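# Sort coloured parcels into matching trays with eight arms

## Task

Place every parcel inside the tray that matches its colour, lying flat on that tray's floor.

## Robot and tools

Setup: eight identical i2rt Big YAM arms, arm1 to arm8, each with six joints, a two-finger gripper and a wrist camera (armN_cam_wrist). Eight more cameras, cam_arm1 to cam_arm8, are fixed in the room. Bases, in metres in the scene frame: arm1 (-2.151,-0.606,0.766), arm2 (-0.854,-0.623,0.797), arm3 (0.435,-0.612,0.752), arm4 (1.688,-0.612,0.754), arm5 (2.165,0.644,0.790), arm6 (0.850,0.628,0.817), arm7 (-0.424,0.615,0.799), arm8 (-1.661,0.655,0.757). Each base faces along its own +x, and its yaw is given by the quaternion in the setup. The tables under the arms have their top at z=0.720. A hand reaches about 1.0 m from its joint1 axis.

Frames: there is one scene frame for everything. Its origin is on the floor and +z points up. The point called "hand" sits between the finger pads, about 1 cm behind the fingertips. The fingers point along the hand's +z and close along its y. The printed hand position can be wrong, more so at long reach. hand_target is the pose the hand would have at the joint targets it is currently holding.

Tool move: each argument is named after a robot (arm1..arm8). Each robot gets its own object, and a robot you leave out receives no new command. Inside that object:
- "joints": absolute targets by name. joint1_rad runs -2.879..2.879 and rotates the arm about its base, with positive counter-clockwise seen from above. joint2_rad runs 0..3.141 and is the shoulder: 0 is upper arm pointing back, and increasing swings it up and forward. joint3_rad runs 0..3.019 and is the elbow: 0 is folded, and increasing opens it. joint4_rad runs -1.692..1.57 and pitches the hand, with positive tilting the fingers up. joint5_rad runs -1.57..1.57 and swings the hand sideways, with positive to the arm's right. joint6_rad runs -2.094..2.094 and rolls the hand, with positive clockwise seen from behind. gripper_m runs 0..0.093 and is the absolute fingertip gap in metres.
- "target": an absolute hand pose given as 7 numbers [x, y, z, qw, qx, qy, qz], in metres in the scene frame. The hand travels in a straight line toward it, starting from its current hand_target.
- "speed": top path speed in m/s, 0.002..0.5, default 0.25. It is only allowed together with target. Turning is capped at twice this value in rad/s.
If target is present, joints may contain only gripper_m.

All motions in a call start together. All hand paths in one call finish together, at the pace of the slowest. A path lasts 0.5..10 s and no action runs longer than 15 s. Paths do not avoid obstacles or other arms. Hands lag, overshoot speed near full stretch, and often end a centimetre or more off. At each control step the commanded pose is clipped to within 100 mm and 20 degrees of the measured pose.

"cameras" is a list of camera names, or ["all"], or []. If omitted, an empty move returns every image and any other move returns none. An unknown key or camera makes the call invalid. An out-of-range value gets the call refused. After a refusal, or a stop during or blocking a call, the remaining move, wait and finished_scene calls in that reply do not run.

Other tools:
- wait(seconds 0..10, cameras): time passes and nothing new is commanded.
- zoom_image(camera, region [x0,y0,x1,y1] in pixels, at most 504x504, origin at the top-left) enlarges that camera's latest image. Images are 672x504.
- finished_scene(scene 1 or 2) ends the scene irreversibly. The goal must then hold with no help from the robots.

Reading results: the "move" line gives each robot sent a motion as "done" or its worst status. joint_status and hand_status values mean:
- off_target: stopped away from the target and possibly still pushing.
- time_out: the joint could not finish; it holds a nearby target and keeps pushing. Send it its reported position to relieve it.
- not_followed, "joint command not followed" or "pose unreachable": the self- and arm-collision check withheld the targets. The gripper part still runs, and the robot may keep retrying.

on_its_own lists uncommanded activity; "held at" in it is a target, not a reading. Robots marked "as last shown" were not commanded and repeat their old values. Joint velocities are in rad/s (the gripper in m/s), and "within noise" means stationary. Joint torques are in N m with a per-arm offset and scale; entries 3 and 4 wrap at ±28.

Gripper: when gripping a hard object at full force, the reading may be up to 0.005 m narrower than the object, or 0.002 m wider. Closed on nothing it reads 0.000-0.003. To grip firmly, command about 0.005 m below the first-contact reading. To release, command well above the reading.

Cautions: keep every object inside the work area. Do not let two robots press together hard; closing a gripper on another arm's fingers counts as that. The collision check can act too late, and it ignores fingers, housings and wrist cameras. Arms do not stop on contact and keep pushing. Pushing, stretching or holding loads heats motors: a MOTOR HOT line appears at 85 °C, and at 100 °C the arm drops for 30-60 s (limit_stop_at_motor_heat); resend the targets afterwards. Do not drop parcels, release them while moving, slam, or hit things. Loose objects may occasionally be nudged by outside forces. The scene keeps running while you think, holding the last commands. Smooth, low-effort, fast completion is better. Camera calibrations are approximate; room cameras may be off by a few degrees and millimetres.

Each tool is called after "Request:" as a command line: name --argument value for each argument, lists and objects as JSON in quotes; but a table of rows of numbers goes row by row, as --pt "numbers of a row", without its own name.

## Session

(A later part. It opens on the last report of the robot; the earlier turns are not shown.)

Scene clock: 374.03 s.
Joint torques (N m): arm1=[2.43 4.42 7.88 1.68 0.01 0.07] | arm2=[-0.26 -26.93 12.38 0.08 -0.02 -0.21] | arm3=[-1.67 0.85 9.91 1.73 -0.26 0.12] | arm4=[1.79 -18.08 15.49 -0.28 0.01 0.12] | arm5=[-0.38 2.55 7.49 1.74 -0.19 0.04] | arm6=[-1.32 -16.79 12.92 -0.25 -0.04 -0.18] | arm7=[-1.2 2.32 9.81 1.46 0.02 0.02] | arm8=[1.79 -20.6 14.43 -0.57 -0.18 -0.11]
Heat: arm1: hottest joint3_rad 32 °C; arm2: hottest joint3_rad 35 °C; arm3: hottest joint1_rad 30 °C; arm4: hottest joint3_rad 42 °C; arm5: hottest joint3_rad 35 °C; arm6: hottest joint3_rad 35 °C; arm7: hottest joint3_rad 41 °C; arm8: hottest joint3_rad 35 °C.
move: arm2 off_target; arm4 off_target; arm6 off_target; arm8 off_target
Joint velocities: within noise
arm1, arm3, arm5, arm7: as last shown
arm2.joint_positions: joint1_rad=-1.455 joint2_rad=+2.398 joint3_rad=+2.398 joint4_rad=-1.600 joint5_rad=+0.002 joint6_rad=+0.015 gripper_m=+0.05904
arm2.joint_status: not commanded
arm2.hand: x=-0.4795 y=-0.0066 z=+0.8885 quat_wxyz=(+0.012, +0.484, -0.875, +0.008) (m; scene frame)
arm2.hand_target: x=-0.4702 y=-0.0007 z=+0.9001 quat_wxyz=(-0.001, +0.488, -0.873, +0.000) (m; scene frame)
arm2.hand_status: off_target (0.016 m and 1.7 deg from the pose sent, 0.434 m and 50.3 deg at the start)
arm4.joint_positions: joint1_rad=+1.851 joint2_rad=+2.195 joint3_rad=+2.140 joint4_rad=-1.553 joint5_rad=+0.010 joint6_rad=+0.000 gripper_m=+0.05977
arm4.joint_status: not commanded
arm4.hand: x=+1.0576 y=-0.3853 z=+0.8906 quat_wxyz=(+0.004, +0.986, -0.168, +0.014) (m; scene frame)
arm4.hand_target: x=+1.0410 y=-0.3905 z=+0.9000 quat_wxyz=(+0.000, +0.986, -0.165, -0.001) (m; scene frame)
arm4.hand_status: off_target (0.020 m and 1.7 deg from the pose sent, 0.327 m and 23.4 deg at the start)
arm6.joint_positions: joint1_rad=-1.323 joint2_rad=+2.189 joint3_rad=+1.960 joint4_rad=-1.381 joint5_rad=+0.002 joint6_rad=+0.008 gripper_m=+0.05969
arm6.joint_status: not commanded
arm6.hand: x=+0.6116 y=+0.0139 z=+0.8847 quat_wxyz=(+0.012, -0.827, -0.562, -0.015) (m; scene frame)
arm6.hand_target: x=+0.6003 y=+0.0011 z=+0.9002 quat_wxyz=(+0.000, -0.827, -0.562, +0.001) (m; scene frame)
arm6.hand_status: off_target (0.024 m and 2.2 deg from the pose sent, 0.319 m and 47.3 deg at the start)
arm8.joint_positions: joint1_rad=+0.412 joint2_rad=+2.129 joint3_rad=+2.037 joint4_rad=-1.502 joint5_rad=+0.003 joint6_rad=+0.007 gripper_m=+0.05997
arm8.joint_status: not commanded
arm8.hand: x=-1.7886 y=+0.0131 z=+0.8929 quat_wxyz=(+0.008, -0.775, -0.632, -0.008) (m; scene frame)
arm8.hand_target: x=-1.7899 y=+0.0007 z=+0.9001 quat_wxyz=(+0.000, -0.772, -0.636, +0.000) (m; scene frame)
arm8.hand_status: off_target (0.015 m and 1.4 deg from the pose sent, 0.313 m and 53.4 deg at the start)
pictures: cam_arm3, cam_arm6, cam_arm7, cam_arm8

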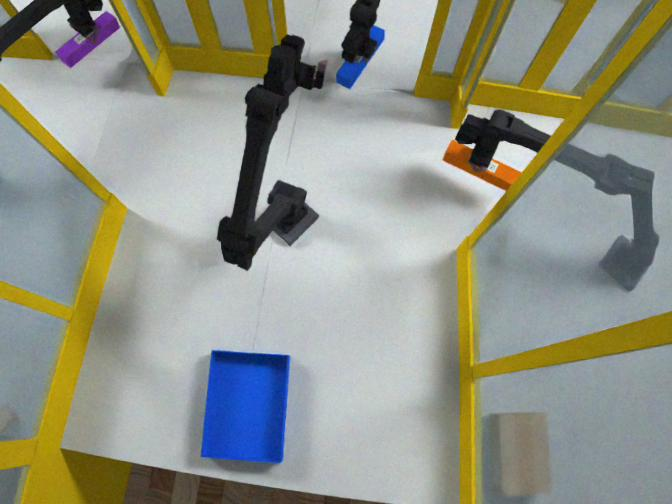

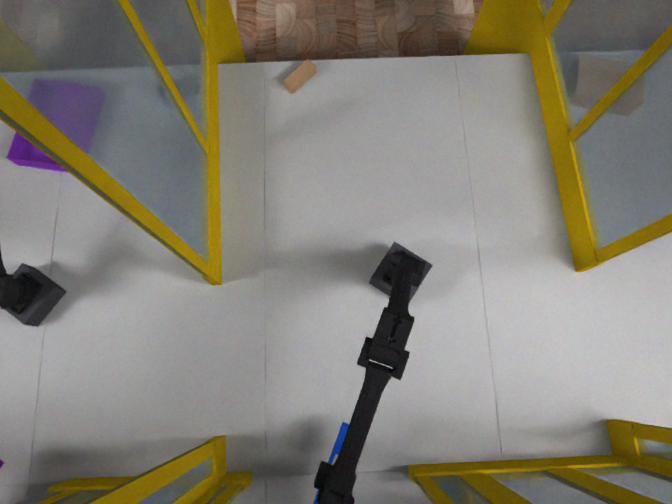

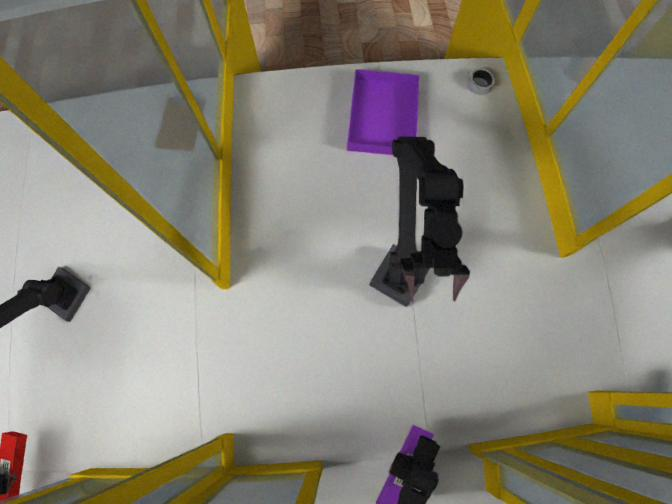

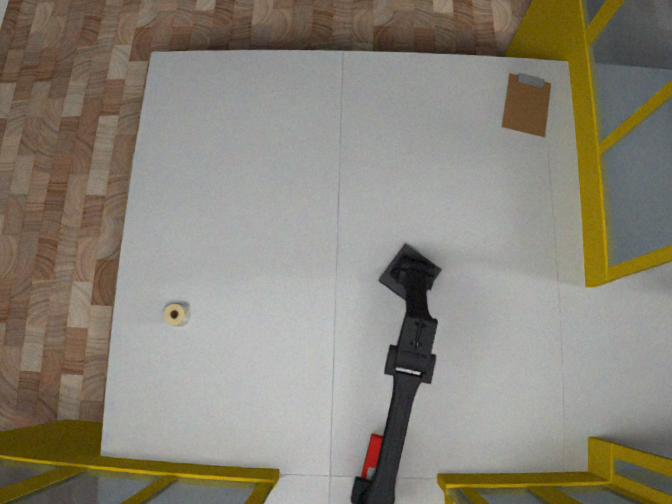

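Request:
move --arm2 '{"target":[-0.47,0,0.785,0,-0.488,0.873,0],"speed":0.1}' --arm6 '{"target":[0.60,0,0.785,0,0.827,0.562,0],"speed":0.1}' --arm8 '{"target":[-1.79,0,0.780,0,0.772,0.636,0],"speed":0.1}' --arm4 '{"target":[1.04,-0.39,0.785,0,0.986,-0.165,0],"speed":0.1}' --cameras '["cam_arm7","arm2_cam_wrist","arm4_cam_wrist","arm6_cam_wrist","arm8_cam_wrist"]'

Scene clock: 386.00 s.
Joint torques (N m): arm1=[2.14 4.42 7.92 1.72 0.02 0.07] | arm2=[-0.32 -27.69 7.95 0.94 -0.03 -0.21] | arm3=[-1.73 0.91 9.92 1.73 -0.24 0.12] | arm4=[1.55 -18.67 9.77 0.76 0.01 0.1] | arm5=[-0.03 2.78 7.38 1.8 -0.18 0.01] | arm6=[-1.2 -17.73 8.14 0.57 -0.03 -0.17] | arm7=[-1.08 2.32 9.8 1.46 0.03 0.01] | arm8=[1.96 -21.19 9.13 0.31 -0.17 -0.11]
Heat: arm1: hottest joint3_rad 33 °C; arm2: hottest joint2_rad 37 °C; arm3: hottest joint1_rad 30 °C; arm4: hottest joint3_rad 44 °C; arm5: hottest joint3_rad 35 °C; arm6: hottest joint2_rad 35 °C; arm7: hottest joint3_rad 41 °C; arm8: hottest joint3_rad 35 °C.
move: arm2 done; arm4 off_target; arm6 done; arm8 off_target
Joint velocities: within noise
arm1, arm3, arm5, arm7: as last shown
arm2.joint_positions: joint1_rad=-1.455 joint2_rad=+2.455 joint3_rad=+2.242 joint4_rad=-1.366 joint5_rad=+0.002 joint6_rad=+0.015 gripper_m=+0.05904
arm2.joint_status: not commanded
arm2.hand: x=-0.4755 y=+0.0002 z=+0.7896 quat_wxyz=(+0.003, +0.484, -0.875, +0.002) (m; scene frame)
arm2.hand_target: x=-0.4699 y=-0.0001 z=+0.7849 quat_wxyz=(+0.000, +0.488, -0.873, +0.000) (m; scene frame)
arm2.hand_status: done (0.007 m and 0.6 deg from the pose sent, 0.104 m and 1.7 deg at the start)
arm4.joint_positions: joint1_rad=+1.851 joint2_rad=+2.255 joint3_rad=+2.003 joint4_rad=-1.317 joint5_rad=+0.011 joint6_rad=+0.000 gripper_m=+0.05977
arm4.joint_status: not commanded
arm4.hand: x=+1.0436 y=-0.3816 z=+0.7989 quat_wxyz=(+0.000, +0.986, -0.169, -0.005) (m; scene frame)
arm4.hand_target: x=+1.0404 y=-0.3900 z=+0.7851 quat_wxyz=(+0.000, +0.986, -0.165, +0.000) (m; scene frame)
arm4.hand_status: off_target (0.017 m and 0.7 deg from the pose sent, 0.107 m and 1.7 deg at the start)
arm6.joint_positions: joint1_rad=-1.323 joint2_rad=+2.300 joint3_rad=+1.889 joint4_rad=-1.173 joint5_rad=+0.002 joint6_rad=+0.007 gripper_m=+0.05969
arm6.joint_status: not commanded
arm6.hand: x=+0.6070 y=+0.0021 z=+0.7863 quat_wxyz=(+0.004, -0.827, -0.562, -0.005) (m; scene frame)
arm6.hand_target: x=+0.6000 y=+0.0001 z=+0.7850 quat_wxyz=(+0.000, -0.827, -0.562, +0.000) (m; scene frame)
arm6.hand_status: done (0.007 m and 0.7 deg from the pose sent, 0.101 m and 2.2 deg at the start)
arm8.joint_positions: joint1_rad=+0.412 joint2_rad=+2.205 joint3_rad=+1.899 joint4_rad=-1.258 joint5_rad=+0.003 joint6_rad=+0.007 gripper_m=+0.05997
arm8.joint_status: not commanded
arm8.hand: x=-1.7910 y=+0.0010 z=+0.7929 quat_wxyz=(-0.002, -0.775, -0.632, +0.004) (m; scene frame)
arm8.hand_target: x=-1.7900 y=+0.0002 z=+0.7802 quat_wxyz=(+0.000, -0.772, -0.636, +0.000) (m; scene frame)
arm8.hand_status: off_target (0.013 m and 0.8 deg from the pose sent, 0.114 m and 1.4 deg at the start)
pictures: arm2_cam_wrist, arm4_cam_wrist, arm6_cam_wrist, arm8_cam_wrist, cam_arm7
camera_calibration:
arm2_cam_wrist: T_world_to_cam=[[0.84461, -0.535214, 0.0133763, 0.389971], [-0.439221, -0.678406, 0.58894, -0.669332], [-0.306134, -0.5033, -0.808066, 0.613168], [0, 0, 0, 1]] pos_world=[-0.435647, 0.0632467, 0.88446]
arm4_cam_wrist: T_world_to_cam=[[0.319359, 0.947584, 0.00966475, 0.017984], [0.77485, -0.266988, 0.572996, -1.36356], [0.545543, -0.175503, -0.819501, 0.143221], [0, 0, 0, 1]] pos_world=[0.972682, -0.355961, 0.898513]
arm6_cam_wrist: T_world_to_cam=[[-0.93243, 0.361251, 0.00850398, 0.557105], [0.297509, 0.754124, 0.585478, -0.636705], [0.205091, 0.548448, -0.810643, 0.636078], [0, 0, 0, 1]] pos_world=[0.578433, -0.0699557, 0.883671]
arm8_cam_wrist: T_world_to_cam=[[-0.978535, 0.205935, -0.00771362, -1.7456], [0.162761, 0.795265, 0.584006, -0.16807], [0.126401, 0.570215, -0.811713, 0.989924], [0, 0, 0, 1]] pos_world=[-1.8059, -0.07133, 0.888223]

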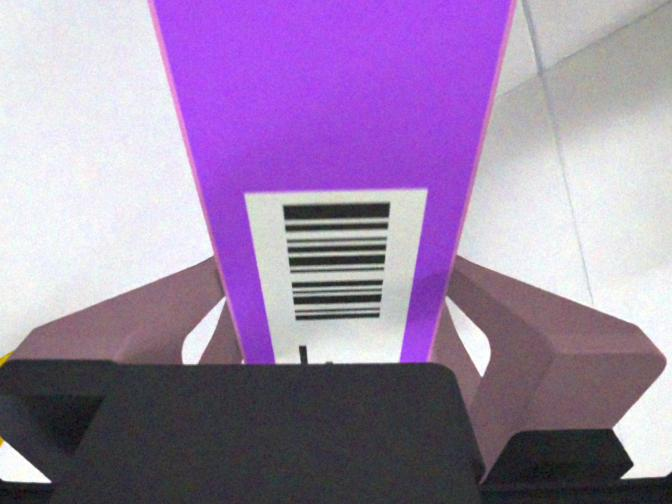

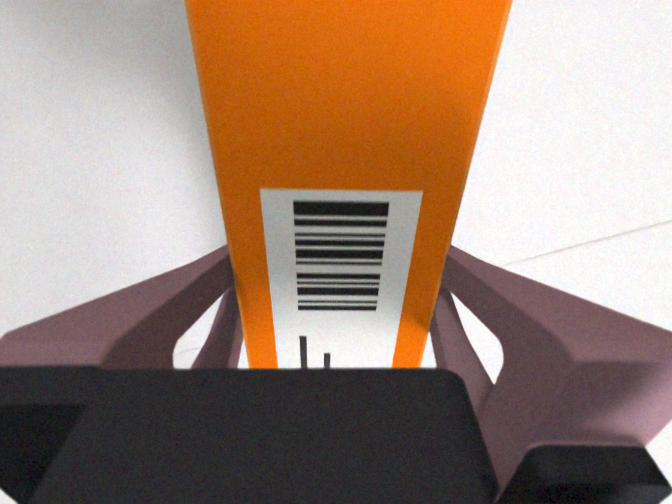

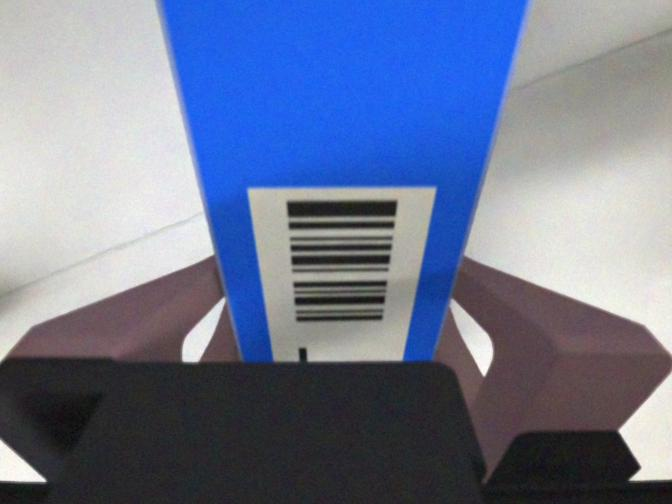

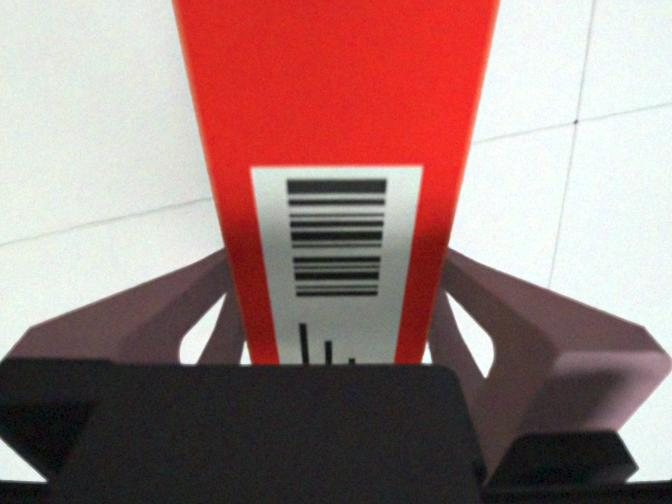

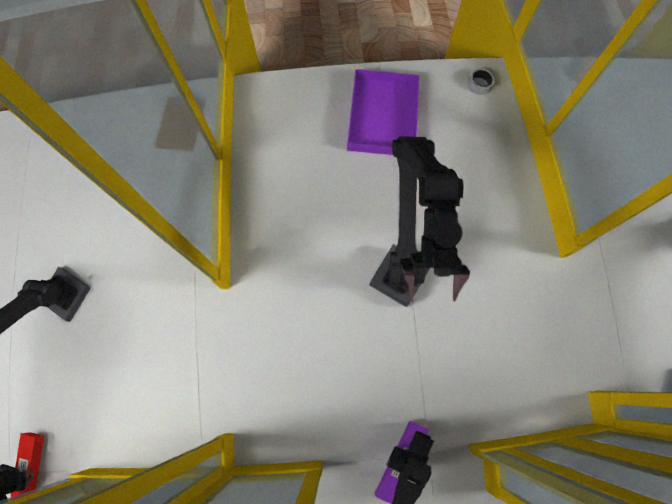

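Request:
move --arm2 '{"target":[-0.47,0,0.750,0,-0.488,0.873,0],"speed":0.05}' --arm6 '{"target":[0.60,0,0.755,0,0.827,0.562,0],"speed":0.05}' --arm8 '{"target":[-1.79,0,0.742,0,0.772,0.636,0],"speed":0.05}' --arm4 '{"target":[1.04,-0.39,0.742,0,0.986,-0.165,0],"speed":0.05}'

Scene clock: 393.97 s.
Joint torques (N m): arm1=[2.2 4.48 7.94 1.74 0.03 0.06] | arm2=[-0.26 -26.7 7.62 1.01 -0.04 -0.21] | arm3=[-1.73 0.85 9.92 1.7 -0.25 0.13] | arm4=[1.49 -18.02 9.1 0.98 -0.01 0.09] | arm5=[-0.38 2.55 7.54 1.83 -0.21 0.05] | arm6=[-1.32 -16.79 7.56 0.59 -0.04 -0.17] | arm7=[-1.08 2.2 9.78 1.47 0.03 0.02] | arm8=[1.9 -20.6 8.65 0.34 -0.17 -0.09]
Heat: arm1: hottest joint3_rad 33 °C; arm2: hottest joint2_rad 39 °C; arm3: hottest joint1_rad 30 °C; arm4: hottest joint3_rad 44 °C; arm5: hottest joint3_rad 35 °C; arm6: hottest joint2_rad 36 °C; arm7: hottest joint3_rad 41 °C; arm8: hottest joint2_rad 35 °C.
move: arm2 off_target; arm4 off_target; arm6 off_target; arm8 off_target
Joint velocities: within noise
arm1, arm3, arm5, arm7: as last shown
arm2.joint_positions: joint1_rad=-1.455 joint2_rad=+2.475 joint3_rad=+2.215 joint4_rad=-1.303 joint5_rad=+0.002 joint6_rad=+0.015 gripper_m=+0.05904
arm2.joint_status: not commanded
arm2.hand: x=-0.4736 y=+0.0033 z=+0.7654 quat_wxyz=(-0.004, +0.484, -0.875, -0.002) (m; scene frame)
arm2.hand_target: x=-0.4703 y=-0.0004 z=+0.7501 quat_wxyz=(+0.000, +0.488, -0.873, +0.000) (m; scene frame)
arm2.hand_status: off_target (0.016 m and 0.7 deg from the pose sent, 0.040 m and 0.6 deg at the start)
arm3.hand_target: x=+0.4940 y=-0.3864 z=+1.3557 quat_wxyz=(-0.450, +0.502, -0.653, -0.343) (m; scene frame)
arm4.joint_positions: joint1_rad=+1.851 joint2_rad=+2.284 joint3_rad=+1.963 joint4_rad=-1.237 joint5_rad=+0.012 joint6_rad=+0.000 gripper_m=+0.05977
arm4.joint_status: not commanded
arm4.hand: x=+1.0409 y=-0.3809 z=+0.7652 quat_wxyz=(-0.001, +0.986, -0.169, -0.011) (m; scene frame)
arm4.hand_target: x=+1.0408 y=-0.3901 z=+0.7423 quat_wxyz=(+0.000, +0.986, -0.165, +0.000) (m; scene frame)
arm4.hand_status: off_target (0.025 m and 1.3 deg from the pose sent, 0.058 m and 0.7 deg at the start)
arm6.joint_positions: joint1_rad=-1.323 joint2_rad=+2.324 joint3_rad=+1.878 joint4_rad=-1.118 joint5_rad=+0.002 joint6_rad=+0.007 gripper_m=+0.05969
arm6.joint_status: not commanded
arm6.hand: x=+0.6054 y=-0.0022 z=+0.7666 quat_wxyz=(-0.001, -0.827, -0.562, +0.003) (m; scene frame)
arm6.hand_target: x=+0.6001 y=+0.0003 z=+0.7551 quat_wxyz=(+0.000, -0.827, -0.562, +0.000) (m; scene frame)
arm6.hand_status: off_target (0.013 m and 0.4 deg from the pose sent, 0.032 m and 0.7 deg at the start)
arm8.joint_positions: joint1_rad=+0.412 joint2_rad=+2.236 joint3_rad=+1.866 joint4_rad=-1.183 joint5_rad=+0.003 joint6_rad=+0.007 gripper_m=+0.05997
arm8.joint_status: not commanded
arm8.hand: x=-1.7914 y=-0.0014 z=+0.7606 quat_wxyz=(-0.005, -0.775, -0.632, +0.008) (m; scene frame)
arm8.hand_target: x=-1.7899 y=+0.0005 z=+0.7423 quat_wxyz=(+0.000, -0.772, -0.636, +0.000) (m; scene frame)
arm8.hand_status: off_target (0.019 m and 1.2 deg from the pose sent, 0.051 m and 0.7 deg at the start)
camera_calibration:
arm1_cam_wrist: T_world_to_cam=[[0.850863, -0.525388, 0.000451354, 1.5165], [-0.492704, -0.798229, -0.346515, -0.928264], [0.182415, 0.294614, -0.938044, 1.86407], [0, 0, 0, 1]] pos_world=[-2.08773, -0.493398, 1.42624]
arm2_cam_wrist: T_world_to_cam=[[0.844471, -0.535442, 0.0131116, 0.390443], [-0.44426, -0.686569, 0.575548, -0.644224], [-0.29917, -0.491858, -0.817663, 0.606312], [0, 0, 0, 1]] pos_world=[-0.43453, 0.0649742, 0.861421]
arm3_cam_wrist: T_world_to_cam=[[0.96693, -0.25431, 0.0192812, -0.60042], [-0.206845, -0.826192, -0.524043, 0.495272], [0.1492, 0.502725, -0.851473, 1.38567], [0, 0, 0, 1]] pos_world=[0.476267, -0.440116, 1.45098]
arm4_cam_wrist: T_world_to_cam=[[0.319572, 0.947502, 0.0106271, 0.0175874], [0.780808, -0.26967, 0.563575, -1.342], [0.536854, -0.171805, -0.825997, 0.132673], [0, 0, 0, 1]] pos_world=[0.970999, -0.355768, 0.865718]
arm5_cam_wrist: T_world_to_cam=[[-0.378277, 0.92567, 0.00649354, 0.218147], [0.85608, 0.352491, -0.377991, -1.3535], [-0.352183, -0.137426, -0.925787, 2.12652], [0, 0, 0, 1]] pos_world=[1.99014, 0.567401, 1.45567]
arm6_cam_wrist: T_world_to_cam=[[-0.932394, 0.361343, 0.00850304, 0.557254], [0.301358, 0.764192, 0.570257, -0.612064], [0.19956, 0.534267, -0.821422, 0.634363], [0, 0, 0, 1]] pos_world=[0.577438, -0.072544, 0.865375]
arm7_cam_wrist: T_world_to_cam=[[-0.99729, 0.0723854, 0.01313, -0.486501], [0.0622042, 0.925008, -0.37482, 0.121167], [-0.0392768, -0.372988, -0.927005, 1.50304], [0, 0, 0, 1]] pos_world=[-0.433685, 0.483749, 1.44512]
arm8_cam_wrist: T_world_to_cam=[[-0.978617, 0.205543, -0.00781994, -1.74591], [0.163579, 0.800742, 0.576241, -0.139816], [0.124704, 0.56264, -0.817242, 0.96629], [0, 0, 0, 1]] pos_world=[-1.80621, -0.072857, 0.856607]

Request:
move --arm2 '{"joints":{"gripper_m":0.09}}' --arm6 '{"joints":{"gripper_m":0.09}}' --arm8 '{"joints":{"gripper_m":0.09}}' --arm4 '{"joints":{"gripper_m":0.09}}'

Request:
move --arm2 '{"target":[-0.473,0.003,0.92,0,-0.484,0.875,0]}' --arm6 '{"target":[0.605,-0.002,0.92,0,0.827,0.562,0]}' --arm8 '{"target":[-1.791,0,0.92,0,0.775,0.632,0]}' --arm4 '{"target":[1.041,-0.381,0.92,0,0.986,-0.169,0]}'

Request:
move --arm2 '{"target":[-0.644,-0.282,1.03,0,-0.484,0.875,0]}' --arm6 '{"target":[0.701,0.256,1.03,0,0.827,0.562,0]}' --arm8 '{"target":[-1.738,0.262,1.03,0,0.775,0.632,0]}' --arm4 '{"target":[1.31,-0.483,1.03,0,0.986,-0.169,0]}' --cameras '["cam_arm3","cam_arm7","cam_arm2","cam_arm1","cam_arm8"]'

Scene clock: 407.60 s.
Joint torques (N m): arm1=[2.49 4.78 7.97 1.72 0.01 0.09] | arm2=[-0.32 -26.75 7.62 1.01 -0.04 -0.21] | arm3=[-1.55 0.85 9.92 1.69 -0.25 0.12] | arm4=[1.49 -18.2 9.1 0.72 -0.01 0.09] | arm5=[-0.62 3.14 7.36 1.84 -0.19 0.05] | arm6=[-1.32 -17.08 7.51 0.54 -0.03 -0.16] | arm7=[-1.03 2.32 9.78 1.5 0.03 0.03] | arm8=[2.02 -20.48 8.7 0.25 -0.18 -0.11]
Heat: arm1: hottest joint3_rad 33 °C; arm2: hottest joint2_rad 39 °C; arm3: hottest joint1_rad 30 °C; arm4: hottest joint3_rad 43 °C; arm5: hottest joint3_rad 36 °C; arm6: hottest joint2_rad 37 °C; arm7: hottest joint3_rad 41 °C; arm8: hottest joint2_rad 35 °C.
move: arm2 done; arm4 done; arm6 done; arm8 done
Joint velocities: within noise
arm1, arm3, arm5, arm7: as last shown
arm2.joint_positions: joint1_rad=-1.455 joint2_rad=+2.476 joint3_rad=+2.215 joint4_rad=-1.303 joint5_rad=+0.002 joint6_rad=+0.015 gripper_m=+0.08983
arm2.joint_status: all done
arm2.hand: x=-0.4737 y=+0.0031 z=+0.7646 quat_wxyz=(-0.004, +0.484, -0.875, -0.002) (m; scene frame)
arm2.hand_target: x=-0.4702 y=-0.0003 z=+0.7502 quat_wxyz=(+0.000, +0.488, -0.873, +0.000) (m; scene frame)
arm2.hand_status: not commanded
arm4.joint_positions: joint1_rad=+1.851 joint2_rad=+2.286 joint3_rad=+1.963 joint4_rad=-1.232 joint5_rad=+0.012 joint6_rad=+0.000 gripper_m=+0.08983
arm4.joint_status: all done
arm4.hand: x=+1.0400 y=-0.3807 z=+0.7640 quat_wxyz=(-0.001, +0.986, -0.169, -0.012) (m; scene frame)
arm4.hand_target: x=+1.0408 y=-0.3901 z=+0.7423 quat_wxyz=(+0.000, +0.986, -0.165, +0.000) (m; scene frame)
arm4.hand_status: not commanded
arm6.joint_positions: joint1_rad=-1.323 joint2_rad=+2.329 joint3_rad=+1.878 joint4_rad=-1.118 joint5_rad=+0.002 joint6_rad=+0.007 gripper_m=+0.08979
arm6.joint_status: all done
arm6.hand: x=+0.6057 y=-0.0013 z=+0.7634 quat_wxyz=(+0.000, -0.827, -0.562, +0.001) (m; scene frame)
arm6.hand_target: x=+0.6001 y=+0.0003 z=+0.7551 quat_wxyz=(+0.000, -0.827, -0.562, +0.000) (m; scene frame)
arm6.hand_status: not commanded
arm8.joint_positions: joint1_rad=+0.412 joint2_rad=+2.236 joint3_rad=+1.866 joint4_rad=-1.183 joint5_rad=+0.003 joint6_rad=+0.007 gripper_m=+0.08984
arm8.joint_status: all done
arm8.hand: x=-1.7914 y=-0.0014 z=+0.7606 quat_wxyz=(-0.005, -0.775, -0.632, +0.008) (m; scene frame)
arm8.hand_target: x=-1.7899 y=+0.0005 z=+0.7423 quat_wxyz=(+0.000, -0.772, -0.636, +0.000) (m; scene frame)
arm8.hand_status: not commanded
camera_calibration:
arm1_cam_wrist: T_world_to_cam=[[0.850863, -0.525388, 0.000451354, 1.5165], [-0.492704, -0.798229, -0.346515, -0.928264], [0.182415, 0.294614, -0.938044, 1.86407], [0, 0, 0, 1]] pos_world=[-2.08773, -0.493398, 1.42624]
arm2_cam_wrist: T_world_to_cam=[[0.844511, -0.535378, 0.0130761, 0.390583], [-0.443856, -0.686064, 0.576462, -0.644398], [-0.299654, -0.492632, -0.817019, 0.604833], [0, 0, 0, 1]] pos_world=[-0.434631, 0.0649724, 0.860524]
arm3_cam_wrist: T_world_to_cam=[[0.96693, -0.25431, 0.0192812, -0.60042], [-0.206845, -0.826192, -0.524043, 0.495272], [0.1492, 0.502725, -0.851473, 1.38567], [0, 0, 0, 1]] pos_world=[0.476267, -0.440116, 1.45098]
arm4_cam_wrist: T_world_to_cam=[[0.319697, 0.947459, 0.0106887, 0.0174109], [0.782193, -0.270265, 0.561365, -1.34051], [0.534759, -0.171106, -0.8275, 0.1357], [0, 0, 0, 1]] pos_world=[0.970403, -0.35557, 0.864619]
arm5_cam_wrist: T_world_to_cam=[[-0.378277, 0.92567, 0.00649354, 0.218147], [0.85608, 0.352491, -0.377991, -1.3535], [-0.352183, -0.137426, -0.925787, 2.12652], [0, 0, 0, 1]] pos_world=[1.99014, 0.567401, 1.45567]
arm6_cam_wrist: T_world_to_cam=[[-0.932523, 0.36101, 0.00847588, 0.557401], [0.30008, 0.761651, 0.574317, -0.613318], [0.200878, 0.538107, -0.818589, 0.628227], [0, 0, 0, 1]] pos_world=[0.577636, -0.0721472, 0.861774]
arm7_cam_wrist: T_world_to_cam=[[-0.99729, 0.0723854, 0.01313, -0.486501], [0.0622042, 0.925008, -0.37482, 0.121167], [-0.0392768, -0.372988, -0.927005, 1.50304], [0, 0, 0, 1]] pos_world=[-0.433685, 0.483749, 1.44512]
arm8_cam_wrist: T_world_to_cam=[[-0.978617, 0.205543, -0.00781994, -1.74591], [0.163579, 0.800742, 0.576241, -0.139816], [0.124704, 0.56264, -0.817242, 0.96629], [0, 0, 0, 1]] pos_world=[-1.80621, -0.072857, 0.856607]

Scene clock: 409.57 s.
Joint torques (N m): arm1=[2.08 4.48 7.94 1.65 -0.01 0.08] | arm2=[0.15 -26.7 12.29 0.1 -0.04 -0.06] | arm3=[-1.67 0.97 9.91 1.72 -0.25 0.12] | arm4=[0.62 -17.79 15.5 -0.24 -0.03 0.08] | arm5=[-0.85 2.78 7.46 1.8 -0.21 0] | arm6=[-0.73 -18.02 12.56 -0.25 -0.03 -0.1] | arm7=[-1.08 2.43 9.74 1.47 0.02 0.03] | arm8=[1.73 -20.95 14.27 -0.58 -0.17 -0.02]
Heat: arm1: hottest joint3_rad 33 °C; arm2: hottest joint2_rad 39 °C; arm3: hottest joint1_rad 30 °C; arm4: hottest joint3_rad 44 °C; arm5: hottest joint3_rad 36 °C; arm6: hottest joint2_rad 37 °C; arm7: hottest joint3_rad 41 °C; arm8: hottest joint2_rad 35 °C.
move: arm2 off_target; arm4 off_target; arm6 off_target; arm8 off_target
Joint velocities: within noise
arm1, arm3, arm5, arm7: as last shown
arm2.joint_positions: joint1_rad=-1.455 joint2_rad=+2.412 joint3_rad=+2.479 joint4_rad=-1.666 joint5_rad=+0.002 joint6_rad=+0.015 gripper_m=+0.08992
arm2.joint_status: not commanded
arm2.hand: x=-0.4783 y=-0.0047 z=+0.9098 quat_wxyz=(+0.012, +0.484, -0.875, +0.007) (m; scene frame)
arm2.hand_target: x=-0.4733 y=+0.0024 z=+0.9202 quat_wxyz=(-0.001, +0.484, -0.875, +0.000) (m; scene frame)
arm2.hand_status: off_target (0.014 m and 1.6 deg from the pose sent, 0.155 m and 0.5 deg at the start; pose on its path clipped on 5 of 59 steps)
arm4.joint_positions: joint1_rad=+1.851 joint2_rad=+2.200 joint3_rad=+2.211 joint4_rad=-1.613 joint5_rad=+0.012 joint6_rad=+0.000 gripper_m=+0.08991
arm4.joint_status: not commanded
arm4.hand: x=+1.0549 y=-0.3838 z=+0.9137 quat_wxyz=(+0.003, +0.986, -0.168, +0.012) (m; scene frame)
arm4.hand_target: x=+1.0419 y=-0.3813 z=+0.9198 quat_wxyz=(+0.000, +0.986, -0.169, -0.001) (m; scene frame)
arm4.hand_status: off_target (0.016 m and 1.4 deg from the pose sent, 0.156 m and 1.4 deg at the start; pose on its path clipped on 6 of 59 steps)
arm6.joint_positions: joint1_rad=-1.323 joint2_rad=+2.194 joint3_rad=+2.001 joint4_rad=-1.427 joint5_rad=+0.002 joint6_rad=+0.007 gripper_m=+0.08988
arm6.joint_status: not commanded
arm6.hand: x=+0.6111 y=+0.0124 z=+0.8965 quat_wxyz=(+0.015, -0.827, -0.562, -0.020) (m; scene frame)
arm6.hand_target: x=+0.6054 y=-0.0008 z=+0.9201 quat_wxyz=(+0.000, -0.827, -0.562, +0.000) (m; scene frame)
arm6.hand_status: off_target (0.028 m and 2.8 deg from the pose sent, 0.157 m and 0.1 deg at the start; pose on its path clipped on 6 of 59 steps)
arm8.joint_positions: joint1_rad=+0.412 joint2_rad=+2.131 joint3_rad=+2.090 joint4_rad=-1.553 joint5_rad=+0.003 joint6_rad=+0.007 gripper_m=+0.08992
arm8.joint_status: not commanded
arm8.hand: x=-1.7889 y=+0.0116 z=+0.9118 quat_wxyz=(+0.008, -0.775, -0.632, -0.008) (m; scene frame)
arm8.hand_target: x=-1.7909 y=+0.0006 z=+0.9200 quat_wxyz=(+0.000, -0.775, -0.632, +0.000) (m; scene frame)
arm8.hand_status: off_target (0.014 m and 1.3 deg from the pose sent, 0.159 m and 1.1 deg at the start; pose on its path clipped on 6 of 59 steps)
camera_calibration:
arm1_cam_wrist: T_world_to_cam=[[0.850863, -0.525388, 0.000451354, 1.5165], [-0.492704, -0.798229, -0.346515, -0.928264], [0.182415, 0.294614, -0.938044, 1.86407], [0, 0, 0, 1]] pos_world=[-2.08773, -0.493398, 1.42624]
arm2_cam_wrist: T_world_to_cam=[[0.844743, -0.534992, 0.0138473, 0.387763], [-0.432906, -0.667881, 0.605415, -0.756598], [-0.314644, -0.517415, -0.795789, 0.691668], [0, 0, 0, 1]] pos_world=[-0.437467, 0.0600129, 1.00311]
arm3_cam_wrist: T_world_to_cam=[[0.96693, -0.25431, 0.0192812, -0.60042], [-0.206845, -0.826192, -0.524043, 0.495272], [0.1492, 0.502725, -0.851473, 1.38567], [0, 0, 0, 1]] pos_world=[0.476267, -0.440116, 1.45098]
arm4_cam_wrist: T_world_to_cam=[[0.318603, 0.947835, 0.0100161, 0.015927], [0.755815, -0.260406, 0.600777, -1.44146], [0.572046, -0.183839, -0.799354, 0.181227], [0, 0, 0, 1]] pos_world=[0.980729, -0.357144, 1.0107]
arm5_cam_wrist: T_world_to_cam=[[-0.378277, 0.92567, 0.00649354, 0.218147], [0.85608, 0.352491, -0.377991, -1.3535], [-0.352183, -0.137426, -0.925787, 2.12652], [0, 0, 0, 1]] pos_world=[1.99014, 0.567401, 1.45567]
arm6_cam_wrist: T_world_to_cam=[[-0.932684, 0.360593, 0.00851606, 0.556333], [0.289281, 0.733715, 0.6148, -0.731246], [0.215444, 0.575878, -0.788637, 0.692499], [0, 0, 0, 1]] pos_world=[0.581224, -0.0628787, 0.990963]
arm7_cam_wrist: T_world_to_cam=[[-0.99729, 0.0723854, 0.01313, -0.486501], [0.0622042, 0.925008, -0.37482, 0.121167], [-0.0392768, -0.372988, -0.927005, 1.50304], [0, 0, 0, 1]] pos_world=[-0.433685, 0.483749, 1.44512]
arm8_cam_wrist: T_world_to_cam=[[-0.978567, 0.2058, -0.00728421, -1.7453], [0.158837, 0.776826, 0.609354, -0.276223], [0.131064, 0.595137, -0.792865, 1.07102], [0, 0, 0, 1]] pos_world=[-1.80439, -0.0636416, 1.00478]

Scene clock: 411.83 s.
Joint torques (N m): arm1=[2.26 4.37 7.98 1.76 0.02 0.07] | arm2=[-0.26 -12.34 7.95 0.14 -0.04 -0.11] | arm3=[-1.73 0.79 9.94 1.7 -0.25 0.13] | arm4=[1.61 -9.17 9.7 -0.2 -0.02 0.12] | arm5=[-0.44 3.08 7.54 1.87 -0.17 0.08] | arm6=[-1.26 -9.29 8.46 -0.16 -0.02 -0.18] | arm7=[-0.97 2.32 9.83 1.48 0.04 0.03] | arm8=[2.08 -10.75 9.21 -0.53 -0.19 0]
Heat: arm1: hottest joint3_rad 33 °C; arm2: hottest joint2_rad 39 °C; arm3: hottest joint1_rad 30 °C; arm4: hottest joint3_rad 44 °C; arm5: hottest joint3_rad 36 °C; arm6: hottest joint2_rad 37 °C; arm7: hottest joint3_rad 41 °C; arm8: hottest joint2_rad 36 °C.
move: arm2 done; arm4 done; arm6 done; arm8 done
Joint velocities: within noise
arm1, arm3, arm5, arm7: as last shown
arm2.joint_positions: joint1_rad=-1.455 joint2_rad=+1.389 joint3_rad=+1.296 joint4_rad=-1.463 joint5_rad=+0.002 joint6_rad=+0.015 gripper_m=+0.08992
arm2.joint_status: not commanded
arm2.hand: x=-0.6439 y=-0.2780 z=+1.0319 quat_wxyz=(-0.007, +0.484, -0.875, -0.004) (m; scene frame)
arm2.hand_target: x=-0.6440 y=-0.2820 z=+1.0300 quat_wxyz=(+0.000, +0.484, -0.875, +0.000) (m; scene frame)
arm2.hand_status: done (0.004 m and 0.9 deg from the pose sent, 0.345 m and 1.6 deg at the start)
arm4.joint_positions: joint1_rad=+1.860 joint2_rad=+1.393 joint3_rad=+1.409 joint4_rad=-1.578 joint5_rad=+0.012 joint6_rad=+0.018 gripper_m=+0.08991
arm4.joint_status: not commanded
arm4.hand: x=+1.3077 y=-0.4753 z=+1.0326 quat_wxyz=(-0.001, +0.985, -0.173, -0.009) (m; scene frame)
arm4.hand_target: x=+1.3101 y=-0.4828 z=+1.0300 quat_wxyz=(+0.000, +0.986, -0.169, +0.000) (m; scene frame)
arm4.hand_status: done (0.008 m and 1.1 deg from the pose sent, 0.297 m and 1.4 deg at the start)
arm6.joint_positions: joint1_rad=-1.324 joint2_rad=+1.412 joint3_rad=+1.246 joint4_rad=-1.413 joint5_rad=+0.002 joint6_rad=+0.006 gripper_m=+0.08988
arm6.joint_status: not commanded
arm6.hand: x=+0.7031 y=+0.2522 z=+1.0235 quat_wxyz=(+0.003, -0.827, -0.562, -0.003) (m; scene frame)
arm6.hand_target: x=+0.7010 y=+0.2560 z=+1.0299 quat_wxyz=(+0.000, -0.827, -0.562, +0.000) (m; scene frame)
arm6.hand_status: done (0.008 m and 0.4 deg from the pose sent, 0.292 m and 2.8 deg at the start)
arm8.joint_positions: joint1_rad=+0.412 joint2_rad=+1.390 joint3_rad=+1.399 joint4_rad=-1.569 joint5_rad=+0.003 joint6_rad=+0.007 gripper_m=+0.08992
arm8.joint_status: not commanded
arm8.hand: x=-1.7403 y=+0.2582 z=+1.0308 quat_wxyz=(-0.003, -0.775, -0.632, +0.006) (m; scene frame)
arm8.hand_target: x=-1.7380 y=+0.2620 z=+1.0300 quat_wxyz=(+0.000, -0.775, -0.632, +0.000) (m; scene frame)
arm8.hand_status: done (0.005 m and 0.7 deg from the pose sent, 0.282 m and 1.3 deg at the start)
pictures: cam_arm1, cam_arm2, cam_arm3, cam_arm7, cam_arm8

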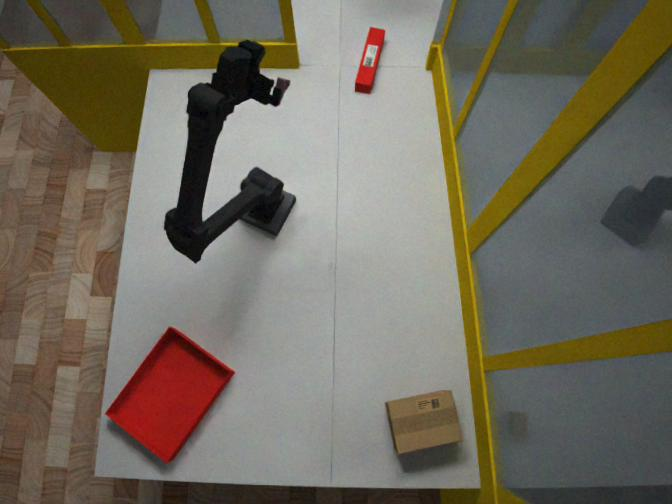

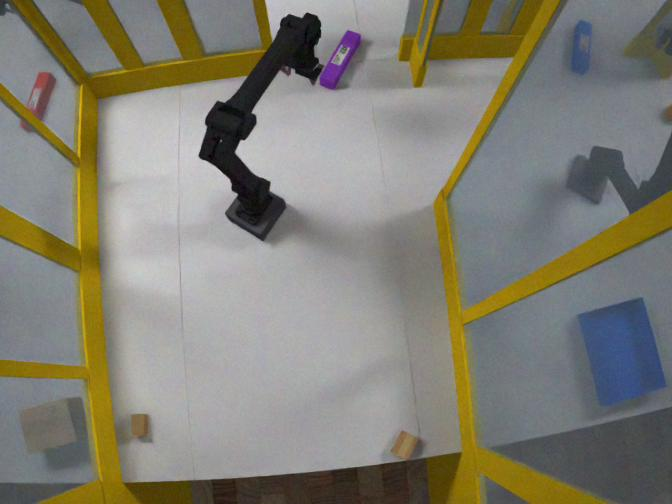

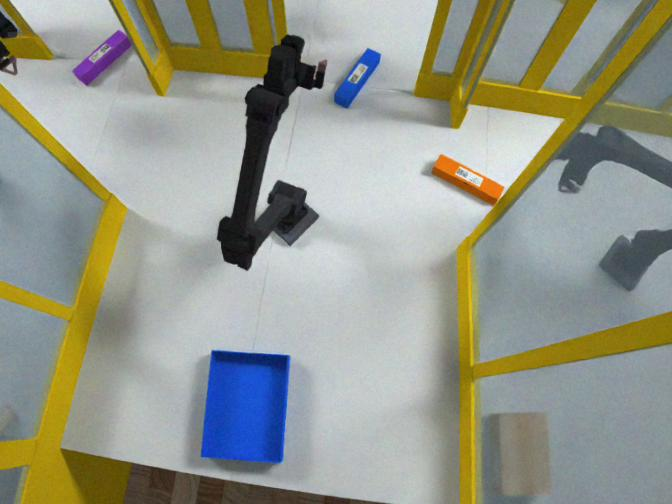

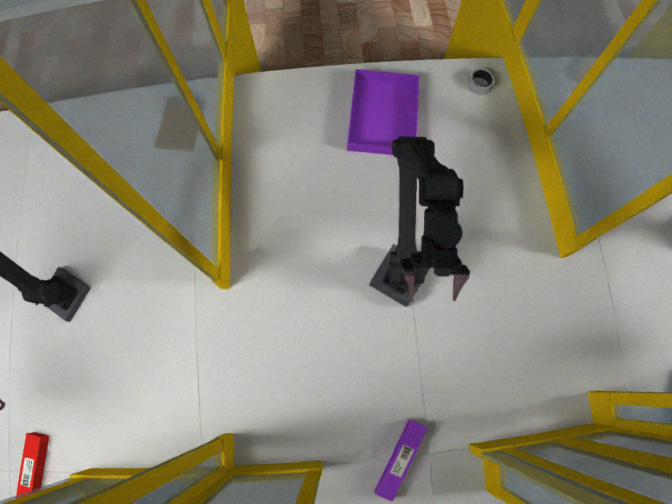

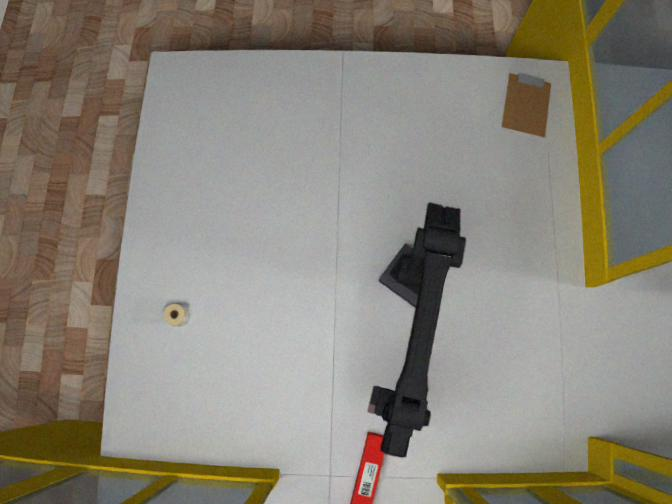

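Request:
move --arm2 '{"joints":{"joint1_rad":-0.6}}' --arm6 '{"joints":{"joint1_rad":-0.5}}' --arm8 '{"joints":{"joint1_rad":-0.5}}' --arm4 '{"joints":{"joint1_rad":1.1}}'

Request:
move --arm7 '{"target":[-0.474,0.008,0.92,0,0.873,0.488,0]}' --arm1 '{"target":[-1.791,-0.001,0.92,0,-0.632,0.775,0]}' --arm3 '{"target":[0.606,-0.01,0.92,0,-0.562,0.827,0]}' --cameras '["arm7_cam_wrist","arm1_cam_wrist","arm3_cam_wrist"]'

Scene clock: 452.17 s.
Joint torques (N m): arm1=[1.9 4.19 7.95 1.76 0.02 0.1] | arm2=[0.44 -12.4 7.95 0.16 -0.02 -0.11] | arm3=[-1.79 0.91 9.95 1.7 -0.25 0.13] | arm4=[-0.91 -9.35 9.66 -0.23 -0.07 0.11] | arm5=[-0.03 2.84 7.43 1.81 -0.19 0.04] | arm6=[-0.09 -9.29 8.46 -0.17 0.06 -0.16] | arm7=[-1.08 2.32 9.8 1.48 0.02 0.03] | arm8=[1.32 -10.81 9.21 -0.57 -0.12 0]
Heat: arm1: hottest joint3_rad 33 °C; arm2: hottest joint3_rad 37 °C; arm3: hottest joint1_rad 30 °C; arm4: hottest joint3_rad 41 °C; arm5: hottest joint3_rad 36 °C; arm6: hottest joint2_rad 35 °C; arm7: hottest joint3_rad 41 °C; arm8: hottest joint2_rad 34 °C.
move: arm2 done; arm4 done; arm6 done; arm8 done
Joint velocities: within noise
arm1.joint_positions: joint1_rad=+1.444 joint2_rad=+0.521 joint3_rad=+1.431 joint4_rad=-1.508 joint5_rad=+0.002 joint6_rad=-0.008 gripper_m=+0.09398
arm1.joint_status: not commanded
arm1.hand: x=-2.0661 y=-0.4604 z=+1.3058 quat_wxyz=(-0.408, +0.437, -0.771, -0.221) (m; scene frame)
arm1.hand_target: x=-2.0697 y=-0.4617 z=+1.3136 quat_wxyz=(-0.414, +0.436, -0.765, -0.231) (m; scene frame)
arm1.hand_status: not commanded
arm2.joint_positions: joint1_rad=-0.603 joint2_rad=+1.389 joint3_rad=+1.296 joint4_rad=-1.463 joint5_rad=+0.001 joint6_rad=+0.014 gripper_m=+0.08993
arm2.joint_status: all done
arm2.hand: x=-0.9756 y=-0.2378 z=+1.0320 quat_wxyz=(-0.005, +0.803, -0.596, -0.006) (m; scene frame)
arm2.hand_target: x=-0.9758 y=-0.2415 z=+1.0301 quat_wxyz=(+0.000, +0.805, -0.593, +0.000) (m; scene frame)
arm2.hand_status: not commanded
arm3.joint_positions: joint1_rad=-1.210 joint2_rad=+0.623 joint3_rad=+1.443 joint4_rad=-1.225 joint5_rad=+0.004 joint6_rad=-0.016 gripper_m=+0.09398
arm3.joint_status: not commanded
arm3.hand: x=+0.4924 y=-0.3824 z=+1.3423 quat_wxyz=(-0.442, +0.516, -0.653, -0.334) (m; scene frame)
arm3.hand_target: x=+0.4940 y=-0.3864 z=+1.3557 quat_wxyz=(-0.450, +0.502, -0.653, -0.343) (m; scene frame)
arm3.hand_status: not commanded
arm4.joint_positions: joint1_rad=+1.112 joint2_rad=+1.393 joint3_rad=+1.409 joint4_rad=-1.578 joint5_rad=+0.013 joint6_rad=+0.020 gripper_m=+0.08992
arm4.joint_status: all done
arm4.hand: x=+1.5011 y=-0.2502 z=+1.0281 quat_wxyz=(-0.001, +0.853, -0.521, -0.003) (m; scene frame)
arm4.hand_target: x=+1.5075 y=-0.2521 z=+1.0254 quat_wxyz=(+0.004, +0.848, -0.529, +0.004) (m; scene frame)
arm4.hand_status: not commanded
arm5.joint_positions: joint1_rad=+0.655 joint2_rad=+0.625 joint3_rad=+1.427 joint4_rad=-1.371 joint5_rad=+0.001 joint6_rad=-0.010 gripper_m=+0.09397
arm5.joint_status: not commanded
arm5.hand: x=+1.9525 y=+0.5540 z=+1.3379 quat_wxyz=(+0.089, +0.861, +0.177, -0.469) (m; scene frame)
arm5.hand_target: x=+1.9554 y=+0.5532 z=+1.3504 quat_wxyz=(+0.096, +0.854, +0.175, -0.481) (m; scene frame)
arm5.hand_status: not commanded
arm6.joint_positions: joint1_rad=-0.506 joint2_rad=+1.412 joint3_rad=+1.246 joint4_rad=-1.413 joint5_rad=-0.001 joint6_rad=+0.004 gripper_m=+0.08989
arm6.joint_status: all done
arm6.hand: x=+1.0247 y=+0.2639 z=+1.0234 quat_wxyz=(+0.003, -0.535, -0.845, -0.002) (m; scene frame)
arm6.hand_target: x=+1.0257 y=+0.2674 z=+1.0298 quat_wxyz=(+0.000, -0.529, -0.849, +0.000) (m; scene frame)
arm6.hand_status: not commanded
arm7.joint_positions: joint1_rad=-0.998 joint2_rad=+0.496 joint3_rad=+1.379 joint4_rad=-1.460 joint5_rad=-0.002 joint6_rad=+0.008 gripper_m=+0.09397
arm7.joint_status: not commanded
arm7.hand: x=-0.4349 y=+0.4441 z=+1.3303 quat_wxyz=(-0.327, -0.644, -0.599, +0.346) (m; scene frame)
arm7.hand_target: x=-0.4366 y=+0.4470 z=+1.3403 quat_wxyz=(-0.330, -0.641, -0.594, +0.357) (m; scene frame)
arm7.hand_status: not commanded
arm8.joint_positions: joint1_rad=-0.495 joint2_rad=+1.390 joint3_rad=+1.399 joint4_rad=-1.569 joint5_rad=+0.002 joint6_rad=+0.007 gripper_m=+0.08993
arm8.joint_status: all done
arm8.hand: x=-2.0227 y=+0.4729 z=+1.0306 quat_wxyz=(-0.001, -0.973, -0.229, +0.006) (m; scene frame)
arm8.hand_target: x=-2.0196 y=+0.4762 z=+1.0297 quat_wxyz=(+0.000, -0.974, -0.225, +0.000) (m; scene frame)
arm8.hand_status: not commanded
camera_calibration:
arm1_cam_wrist: T_world_to_cam=[[0.850863, -0.525388, 0.000451354, 1.5165], [-0.492704, -0.798229, -0.346515, -0.928264], [0.182415, 0.294614, -0.938044, 1.86407], [0, 0, 0, 1]] pos_world=[-2.08773, -0.493398, 1.42624]
arm2_cam_wrist: T_world_to_cam=[[0.958893, 0.283454, 0.0133699, 0.987956], [0.225535, -0.78986, 0.570311, -0.551913], [0.172217, -0.543852, -0.82132, 1.00686], [0, 0, 0, 1]] pos_world=[-0.996266, -0.168392, 1.12851]
arm3_cam_wrist: T_world_to_cam=[[0.96693, -0.25431, 0.0192812, -0.60042], [-0.206845, -0.826192, -0.524043, 0.495272], [0.1492, 0.502725, -0.851473, 1.38567], [0, 0, 0, 1]] pos_world=[0.476267, -0.440116, 1.45098]
arm4_cam_wrist: T_world_to_cam=[[0.883365, 0.468579, 0.00995527, -1.2216], [0.378075, -0.724978, 0.575731, -1.33607], [0.276993, -0.504817, -0.817579, 0.423368], [0, 0, 0, 1]] pos_world=[1.46698, -0.182481, 1.12751]
arm5_cam_wrist: T_world_to_cam=[[-0.378277, 0.92567, 0.00649354, 0.218147], [0.85608, 0.352491, -0.377991, -1.3535], [-0.352183, -0.137426, -0.925787, 2.12652], [0, 0, 0, 1]] pos_world=[1.99014, 0.567401, 1.45567]
arm6_cam_wrist: T_world_to_cam=[[-0.900544, -0.434721, 0.00621115, 1.02968], [-0.350464, 0.734308, 0.581349, -0.423751], [-0.257286, 0.521354, -0.81363, 1.08307], [0, 0, 0, 1]] pos_world=[1.05742, 0.194123, 1.12117]
arm7_cam_wrist: T_world_to_cam=[[-0.99729, 0.0723854, 0.01313, -0.486501], [0.0622042, 0.925008, -0.37482, 0.121167], [-0.0392768, -0.372988, -0.927005, 1.50304], [0, 0, 0, 1]] pos_world=[-0.433685, 0.483749, 1.44512]
arm8_cam_wrist: T_world_to_cam=[[-0.441263, 0.897327, -0.00953409, -1.30605], [0.727466, 0.363914, 0.581686, 0.704219], [0.525433, 0.249741, -0.813357, 1.90347], [0, 0, 0, 1]] pos_world=[-2.08875, 0.440302, 1.12612]

Scene clock: 456.10 s.
Joint torques (N m): arm1=[2.43 -19.9 12.49 -0.28 0.16 -0.08] | arm2=[0.44 -12.34 7.95 0.14 -0.02 -0.11] | arm3=[-1.9 -21.71 13.98 -0.25 -0.25 0.13] | arm4=[-0.91 -9.35 9.68 -0.23 -0.07 0.11] | arm5=[-0.03 2.49 7.53 1.88 -0.18 0.05] | arm6=[-0.09 -9.23 8.44 -0.16 0.06 -0.16] | arm7=[-1.08 -15.38 14.71 -0.34 -0.16 0.2] | arm8=[1.55 -10.93 9.21 -0.57 -0.14 -0.02]
Heat: arm1: hottest joint3_rad 33 °C; arm2: hottest joint3_rad 37 °C; arm3: hottest joint3_rad 31 °C; arm4: hottest joint3_rad 41 °C; arm5: hottest joint3_rad 36 °C; arm6: hottest joint2_rad 35 °C; arm7: hottest joint3_rad 42 °C; arm8: hottest joint2_rad 34 °C.
move: arm1 off_target; arm3 off_target; arm7 off_target
Joint velocities: within noise
arm1.joint_positions: joint1_rad=+1.443 joint2_rad=+2.252 joint3_rad=+2.308 joint4_rad=-1.631 joint5_rad=-0.011 joint6_rad=-0.329 gripper_m=+0.09398
arm1.joint_status: not commanded
arm1.hand: x=-1.7896 y=-0.0135 z=+0.9186 quat_wxyz=(+0.006, +0.624, -0.781, +0.001) (m; scene frame)
arm1.hand_target: x=-1.7914 y=-0.0015 z=+0.9199 quat_wxyz=(-0.001, +0.632, -0.775, +0.000) (m; scene frame)
arm1.hand_status: off_target (0.013 m and 1.3 deg from the pose sent, 0.660 m and 58.4 deg at the start)
arm2, arm4, arm5, arm6, arm8: as last shown
arm3.joint_positions: joint1_rad=-1.224 joint2_rad=+2.017 joint3_rad=+1.874 joint4_rad=-1.479 joint5_rad=+0.000 joint6_rad=+0.083 gripper_m=+0.09398
arm3.joint_status: not commanded
arm3.hand: x=+0.5944 y=-0.0219 z=+0.8990 quat_wxyz=(+0.016, +0.575, -0.818, +0.016) (m; scene frame)
arm3.hand_target: x=+0.6058 y=-0.0112 z=+0.9200 quat_wxyz=(+0.000, +0.562, -0.827, +0.000) (m; scene frame)
arm3.hand_status: off_target (0.027 m and 3.1 deg from the pose sent, 0.575 m and 67.7 deg at the start)
arm7.joint_positions: joint1_rad=-1.005 joint2_rad=+1.966 joint3_rad=+1.698 joint4_rad=-1.337 joint5_rad=+0.003 joint6_rad=+0.460 gripper_m=+0.09397
arm7.joint_status: not commanded
arm7.hand: x=-0.4680 y=+0.0261 z=+0.9045 quat_wxyz=(+0.016, -0.868, -0.495, -0.009) (m; scene frame)
arm7.hand_target: x=-0.4741 y=+0.0092 z=+0.9201 quat_wxyz=(+0.000, -0.873, -0.488, +0.000) (m; scene frame)
arm7.hand_status: off_target (0.025 m and 2.4 deg from the pose sent, 0.600 m and 62.5 deg at the start)
pictures: arm1_cam_wrist, arm3_cam_wrist, arm7_cam_wrist
camera_calibration:
arm1_cam_wrist: T_world_to_cam=[[0.971586, -0.23643, -0.0110383, 1.74674], [-0.185916, -0.791204, 0.582608, -0.873834], [-0.146479, -0.564001, -0.812679, 0.603369], [0, 0, 0, 1]] pos_world=[-1.77118, 0.0619004, 1.01873]
arm3_cam_wrist: T_world_to_cam=[[0.938989, -0.343504, 0.0174474, -0.582452], [-0.280521, -0.735495, 0.616729, -0.397999], [-0.199017, -0.583996, -0.786982, 0.937028], [0, 0, 0, 1]] pos_world=[0.621754, 0.0544202, 0.993044]
arm7_cam_wrist: T_world_to_cam=[[-0.868575, 0.49449, 0.0325264, -0.451979], [0.413893, 0.687779, 0.596366, -0.35735], [0.272526, 0.531451, -0.802054, 0.96048], [0, 0, 0, 1]] pos_world=[-0.506428, -0.0411711, 0.998169]

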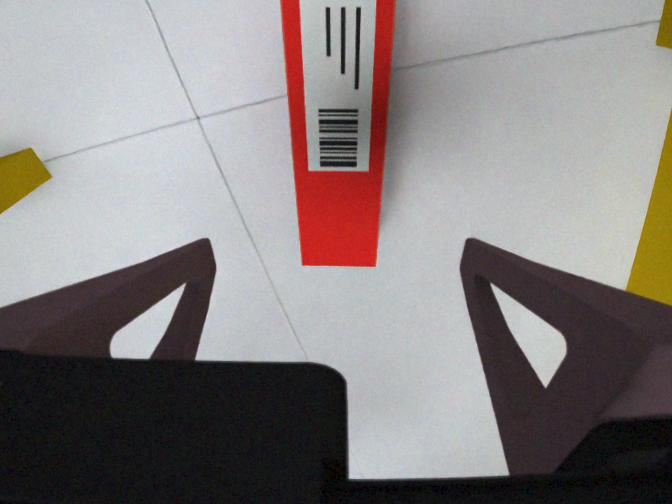

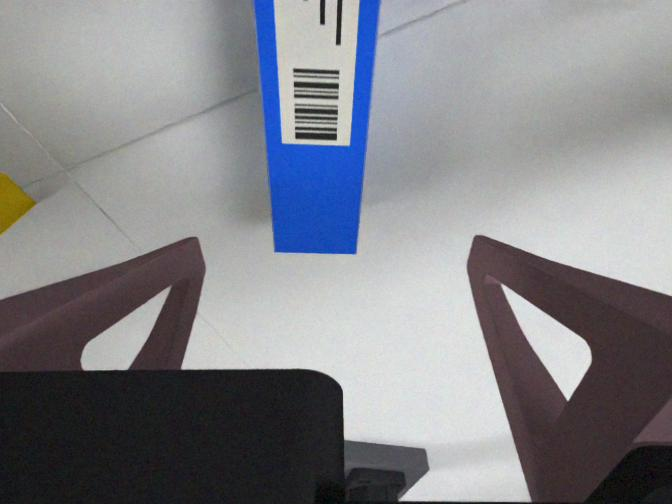

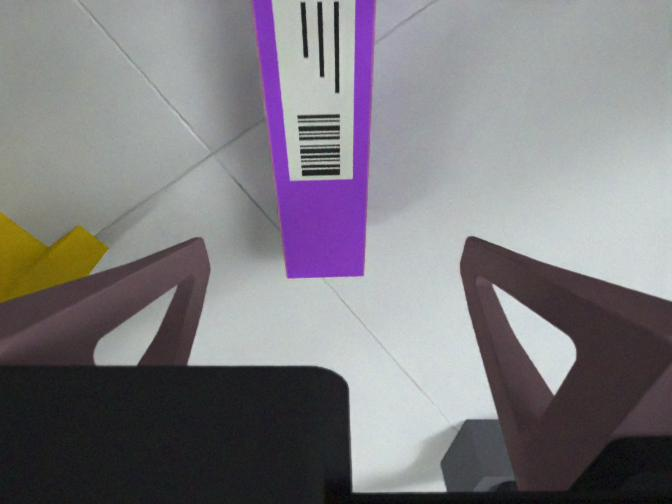

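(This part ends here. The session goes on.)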